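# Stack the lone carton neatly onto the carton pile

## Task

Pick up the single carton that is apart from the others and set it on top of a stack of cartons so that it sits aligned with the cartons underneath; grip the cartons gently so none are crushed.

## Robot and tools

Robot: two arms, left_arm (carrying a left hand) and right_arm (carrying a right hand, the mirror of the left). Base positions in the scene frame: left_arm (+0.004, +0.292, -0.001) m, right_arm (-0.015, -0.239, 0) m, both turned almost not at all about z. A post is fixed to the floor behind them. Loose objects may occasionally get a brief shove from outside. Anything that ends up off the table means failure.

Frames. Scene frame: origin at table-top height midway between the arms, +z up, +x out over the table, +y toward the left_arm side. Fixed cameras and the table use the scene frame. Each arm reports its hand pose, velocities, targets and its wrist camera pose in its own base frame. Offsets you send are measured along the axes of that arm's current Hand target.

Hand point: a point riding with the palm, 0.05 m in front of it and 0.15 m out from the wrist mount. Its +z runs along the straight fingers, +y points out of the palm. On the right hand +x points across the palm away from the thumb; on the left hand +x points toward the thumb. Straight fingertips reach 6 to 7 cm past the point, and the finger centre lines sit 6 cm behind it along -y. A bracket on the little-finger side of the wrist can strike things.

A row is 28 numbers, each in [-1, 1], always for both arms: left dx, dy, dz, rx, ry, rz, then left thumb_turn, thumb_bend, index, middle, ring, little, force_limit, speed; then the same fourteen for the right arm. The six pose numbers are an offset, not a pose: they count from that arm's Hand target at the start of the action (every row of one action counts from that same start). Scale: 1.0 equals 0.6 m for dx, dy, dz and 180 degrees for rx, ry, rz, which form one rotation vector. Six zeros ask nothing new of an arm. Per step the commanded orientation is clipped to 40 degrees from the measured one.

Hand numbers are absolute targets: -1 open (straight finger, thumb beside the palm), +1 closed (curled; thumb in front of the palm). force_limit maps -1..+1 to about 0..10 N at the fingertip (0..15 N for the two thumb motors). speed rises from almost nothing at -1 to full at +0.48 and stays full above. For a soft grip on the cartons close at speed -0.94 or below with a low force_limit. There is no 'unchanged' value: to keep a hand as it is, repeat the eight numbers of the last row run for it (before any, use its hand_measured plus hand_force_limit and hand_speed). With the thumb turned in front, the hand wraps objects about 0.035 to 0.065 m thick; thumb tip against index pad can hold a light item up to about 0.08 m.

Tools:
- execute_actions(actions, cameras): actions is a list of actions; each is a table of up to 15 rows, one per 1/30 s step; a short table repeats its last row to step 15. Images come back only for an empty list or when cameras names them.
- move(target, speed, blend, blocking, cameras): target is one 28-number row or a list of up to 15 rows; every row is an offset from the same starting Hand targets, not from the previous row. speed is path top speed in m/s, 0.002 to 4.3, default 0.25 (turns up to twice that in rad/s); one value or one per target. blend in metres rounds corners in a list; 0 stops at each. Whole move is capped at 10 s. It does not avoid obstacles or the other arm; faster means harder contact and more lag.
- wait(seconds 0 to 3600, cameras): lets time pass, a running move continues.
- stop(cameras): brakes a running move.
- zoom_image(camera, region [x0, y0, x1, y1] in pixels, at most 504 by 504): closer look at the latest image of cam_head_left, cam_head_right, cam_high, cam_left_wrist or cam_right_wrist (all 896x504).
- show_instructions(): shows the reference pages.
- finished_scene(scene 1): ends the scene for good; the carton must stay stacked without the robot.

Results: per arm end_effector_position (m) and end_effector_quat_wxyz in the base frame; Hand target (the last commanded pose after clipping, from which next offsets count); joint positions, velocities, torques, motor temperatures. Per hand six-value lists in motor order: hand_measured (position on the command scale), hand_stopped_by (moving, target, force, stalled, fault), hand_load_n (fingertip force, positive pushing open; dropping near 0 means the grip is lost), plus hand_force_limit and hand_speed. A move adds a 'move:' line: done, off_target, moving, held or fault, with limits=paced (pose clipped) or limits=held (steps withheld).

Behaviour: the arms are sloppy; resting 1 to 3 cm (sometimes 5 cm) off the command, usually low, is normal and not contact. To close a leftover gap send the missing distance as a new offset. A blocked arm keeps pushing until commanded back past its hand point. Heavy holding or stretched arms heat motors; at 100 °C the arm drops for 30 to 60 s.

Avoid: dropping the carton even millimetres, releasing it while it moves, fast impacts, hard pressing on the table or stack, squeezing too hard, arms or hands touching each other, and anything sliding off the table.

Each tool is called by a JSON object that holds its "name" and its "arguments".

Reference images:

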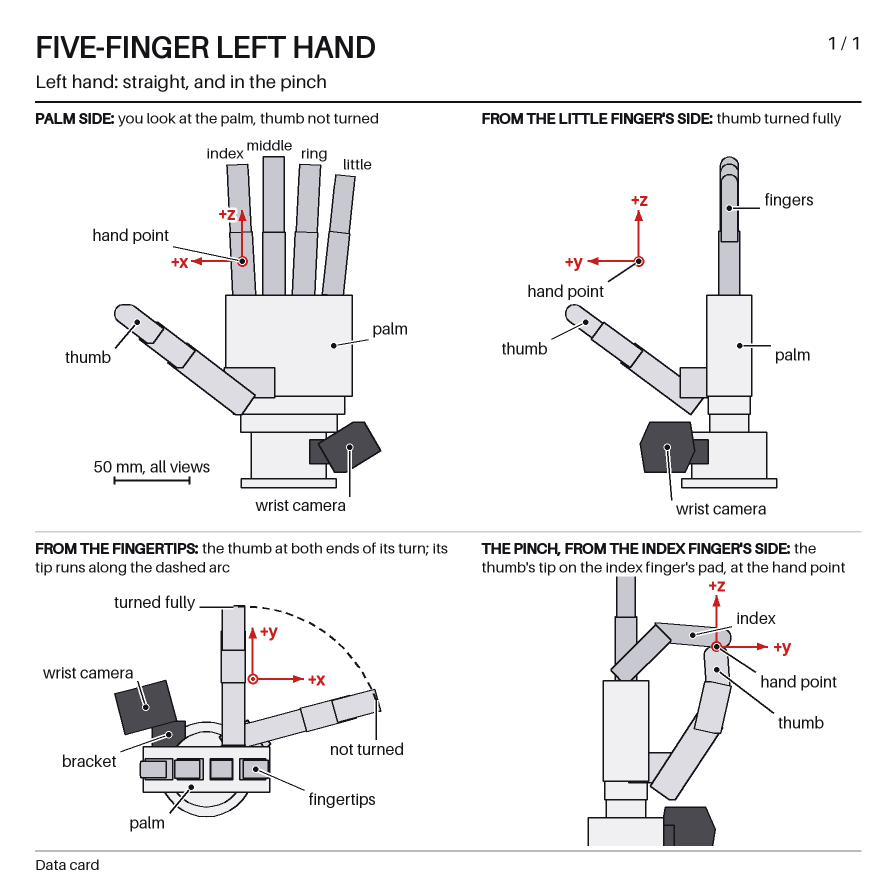

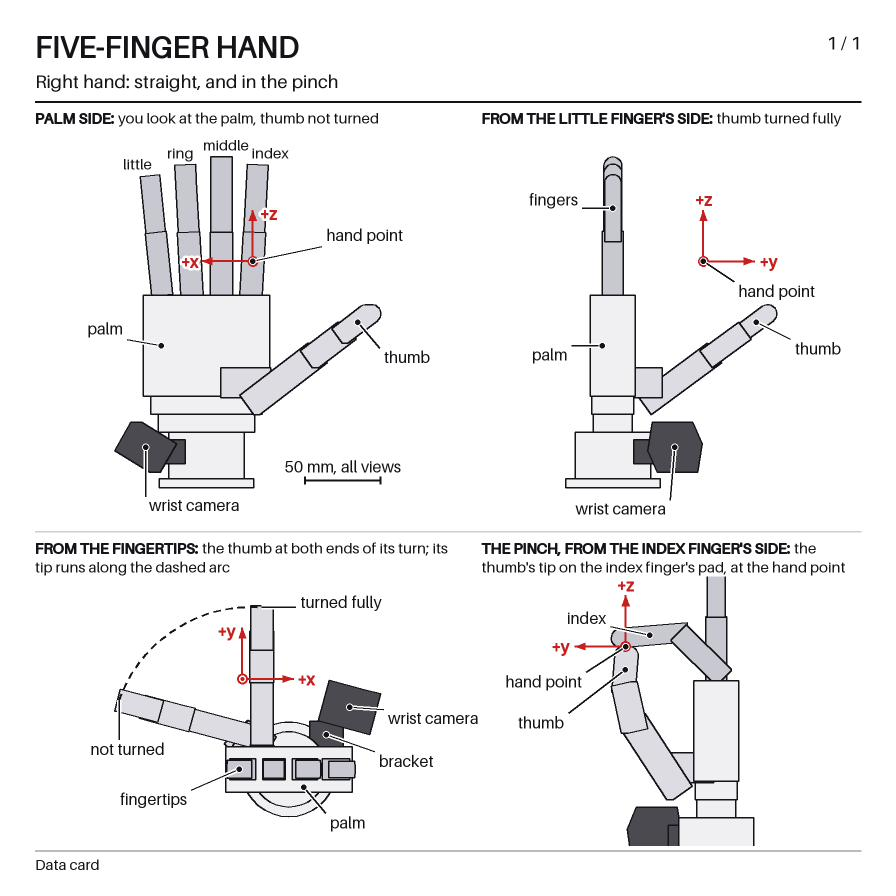

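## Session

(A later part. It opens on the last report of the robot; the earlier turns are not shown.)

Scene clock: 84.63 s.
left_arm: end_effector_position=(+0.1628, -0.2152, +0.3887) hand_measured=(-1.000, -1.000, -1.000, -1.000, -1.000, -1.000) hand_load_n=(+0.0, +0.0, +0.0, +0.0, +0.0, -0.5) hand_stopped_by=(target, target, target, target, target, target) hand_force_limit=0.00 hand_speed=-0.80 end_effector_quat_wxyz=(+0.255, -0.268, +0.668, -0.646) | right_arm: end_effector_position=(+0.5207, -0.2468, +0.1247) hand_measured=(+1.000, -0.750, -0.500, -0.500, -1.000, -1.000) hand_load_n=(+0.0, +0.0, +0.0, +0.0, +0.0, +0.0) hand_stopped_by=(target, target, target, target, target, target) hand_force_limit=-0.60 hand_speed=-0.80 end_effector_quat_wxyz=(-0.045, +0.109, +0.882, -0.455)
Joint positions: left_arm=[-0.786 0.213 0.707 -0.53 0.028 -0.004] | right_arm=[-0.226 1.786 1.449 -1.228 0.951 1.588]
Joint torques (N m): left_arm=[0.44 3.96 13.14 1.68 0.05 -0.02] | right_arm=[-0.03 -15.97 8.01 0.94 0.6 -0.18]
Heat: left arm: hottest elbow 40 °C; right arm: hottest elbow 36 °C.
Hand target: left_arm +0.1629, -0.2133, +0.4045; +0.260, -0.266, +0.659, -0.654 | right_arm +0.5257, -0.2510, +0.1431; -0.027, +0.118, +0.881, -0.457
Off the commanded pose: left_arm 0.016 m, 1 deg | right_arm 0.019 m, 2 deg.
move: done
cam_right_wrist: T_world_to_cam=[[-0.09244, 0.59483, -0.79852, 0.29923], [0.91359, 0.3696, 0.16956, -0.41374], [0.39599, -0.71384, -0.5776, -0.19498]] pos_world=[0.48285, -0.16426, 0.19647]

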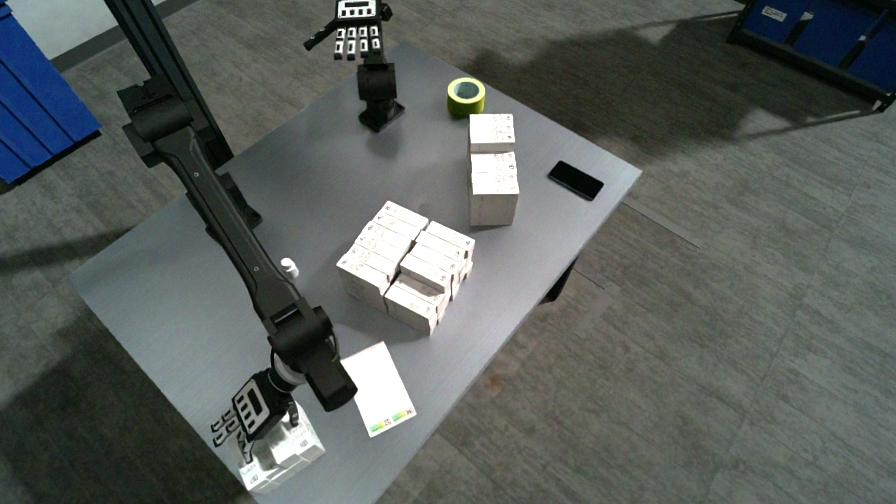

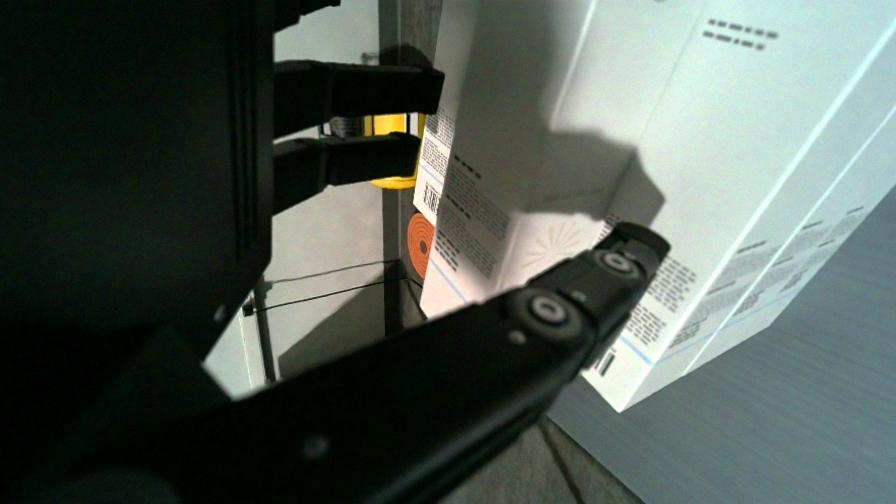

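{"name": "move", "arguments": {"target": [0,0,0,0,0,0,-1,-1,-1,-1,-1,-1,0,-0.8,-0.0117,-0.1624,-0.116,0,0,0,1,-0.75,-0.5,-0.5,-1,-1,-0.6,-0.8], "speed": 0.1, "cameras": ["cam_high","cam_head_right","cam_right_wrist"]}}

{"name": "zoom_image", "arguments": {"camera": "cam_high", "region": [220, 380, 340, 500]}}

Scene clock: 86.93 s.
left_arm: end_effector_position=(+0.1628, -0.2152, +0.3887) hand_measured=(-1.000, -1.000, -1.000, -1.000, -1.000, -1.000) hand_load_n=(-0.5, +0.0, +0.0, +0.0, +0.0, +0.0) hand_stopped_by=(target, target, target, target, target, target) hand_force_limit=0.00 hand_speed=-0.80 end_effector_quat_wxyz=(+0.255, -0.268, +0.668, -0.646) | right_arm: end_effector_position=(+0.5197, -0.2465, +0.2327) hand_measured=(+1.000, -0.750, -0.500, -0.500, -1.000, -1.000) hand_load_n=(+0.0, +0.0, +0.0, +0.0, +0.0, +0.0) hand_stopped_by=(target, target, target, target, target, target) hand_force_limit=-0.60 hand_speed=-0.80 end_effector_quat_wxyz=(-0.049, +0.106, +0.883, -0.455)
Joint positions: left_arm=[-0.786 0.213 0.707 -0.53 0.028 -0.004] | right_arm=[-0.226 1.73 1.664 -1.505 0.951 1.584]
Joint torques (N m): left_arm=[0.73 3.78 13.12 1.73 0.05 -0.06] | right_arm=[-0.03 -15.33 11.52 -0.08 0.6 -0.16]
Heat: left arm: hottest elbow 40 °C; right arm: hottest elbow 36 °C.
Hand target: left_arm +0.1629, -0.2133, +0.4045; +0.260, -0.266, +0.659, -0.654 | right_arm +0.5255, -0.2511, +0.2630; -0.027, +0.118, +0.881, -0.457
Off the commanded pose: left_arm 0.016 m, 1 deg | right_arm 0.031 m, 3 deg.
move: off_target (right_arm)
cam_right_wrist: T_world_to_cam=[[-0.10165, 0.59639, -0.79623, 0.38989], [0.91434, 0.37138, 0.16144, -0.42919], [0.39199, -0.71161, -0.58305, -0.12805]] pos_world=[0.48225, -0.16426, 0.30507]
Images, in order (width x height): cam_head_right 896x504, cam_high 896x504, cam_right_wrist 896x504.

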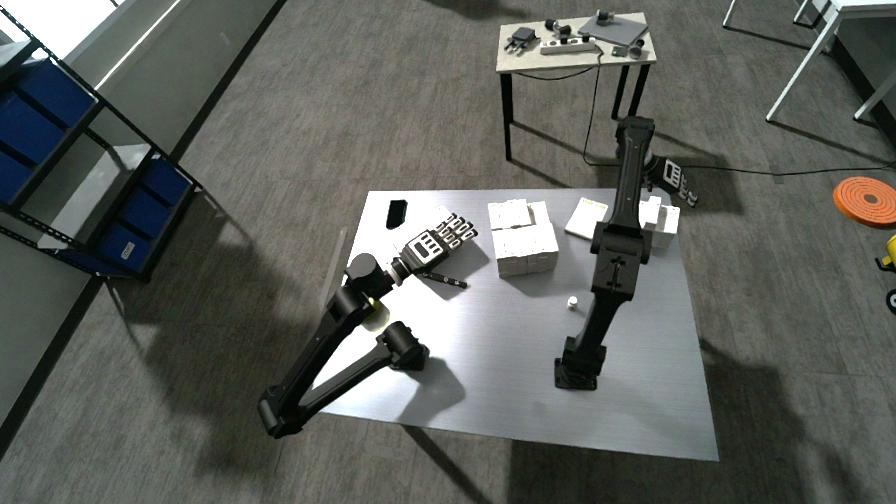

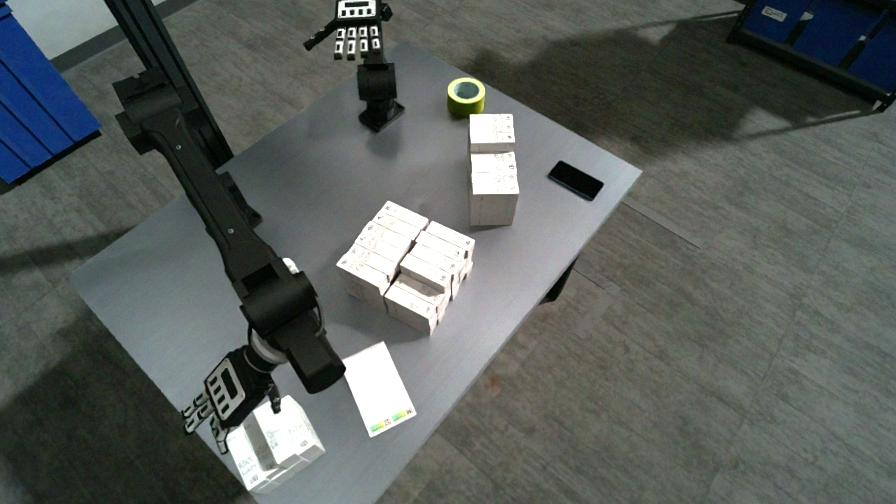

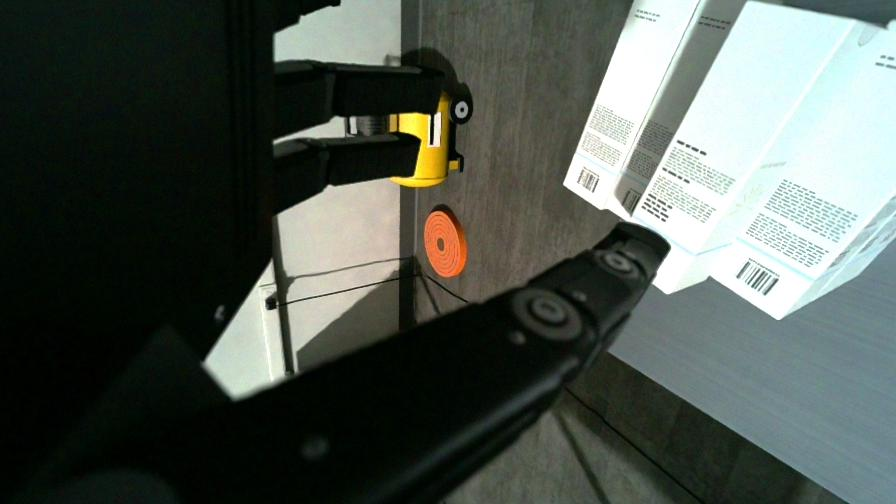

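Scaled by 4.200 from the camera's image (finer frame: 1280x720).

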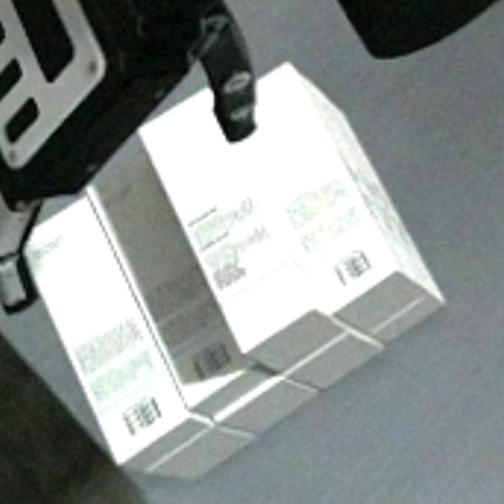

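{"name": "zoom_image", "arguments": {"camera": "cam_right_wrist", "region": [540, 0, 896, 330]}}

{"name": "zoom_image", "arguments": {"camera": "cam_head_right", "region": [630, 185, 700, 255]}}

Scaled by 1.416 from the camera's image (finer frame: 1280x720).

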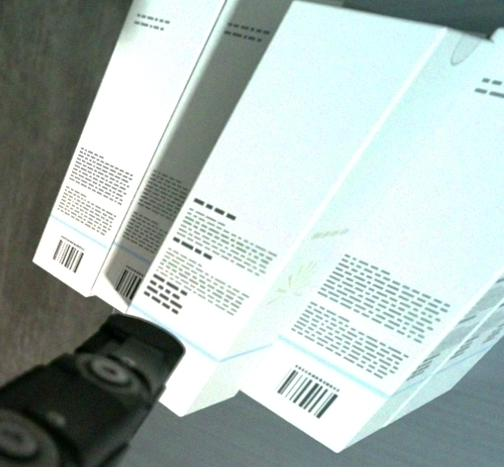

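Scaled by 7.200 from the camera's image (finer frame: 1280x720).

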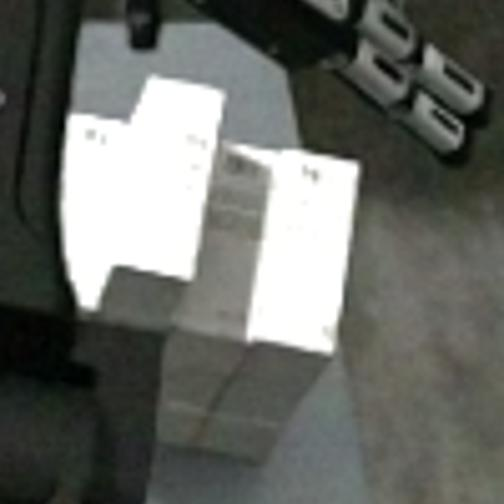

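{"name": "finished_scene", "arguments": {}}

The scene is finished: the task was done.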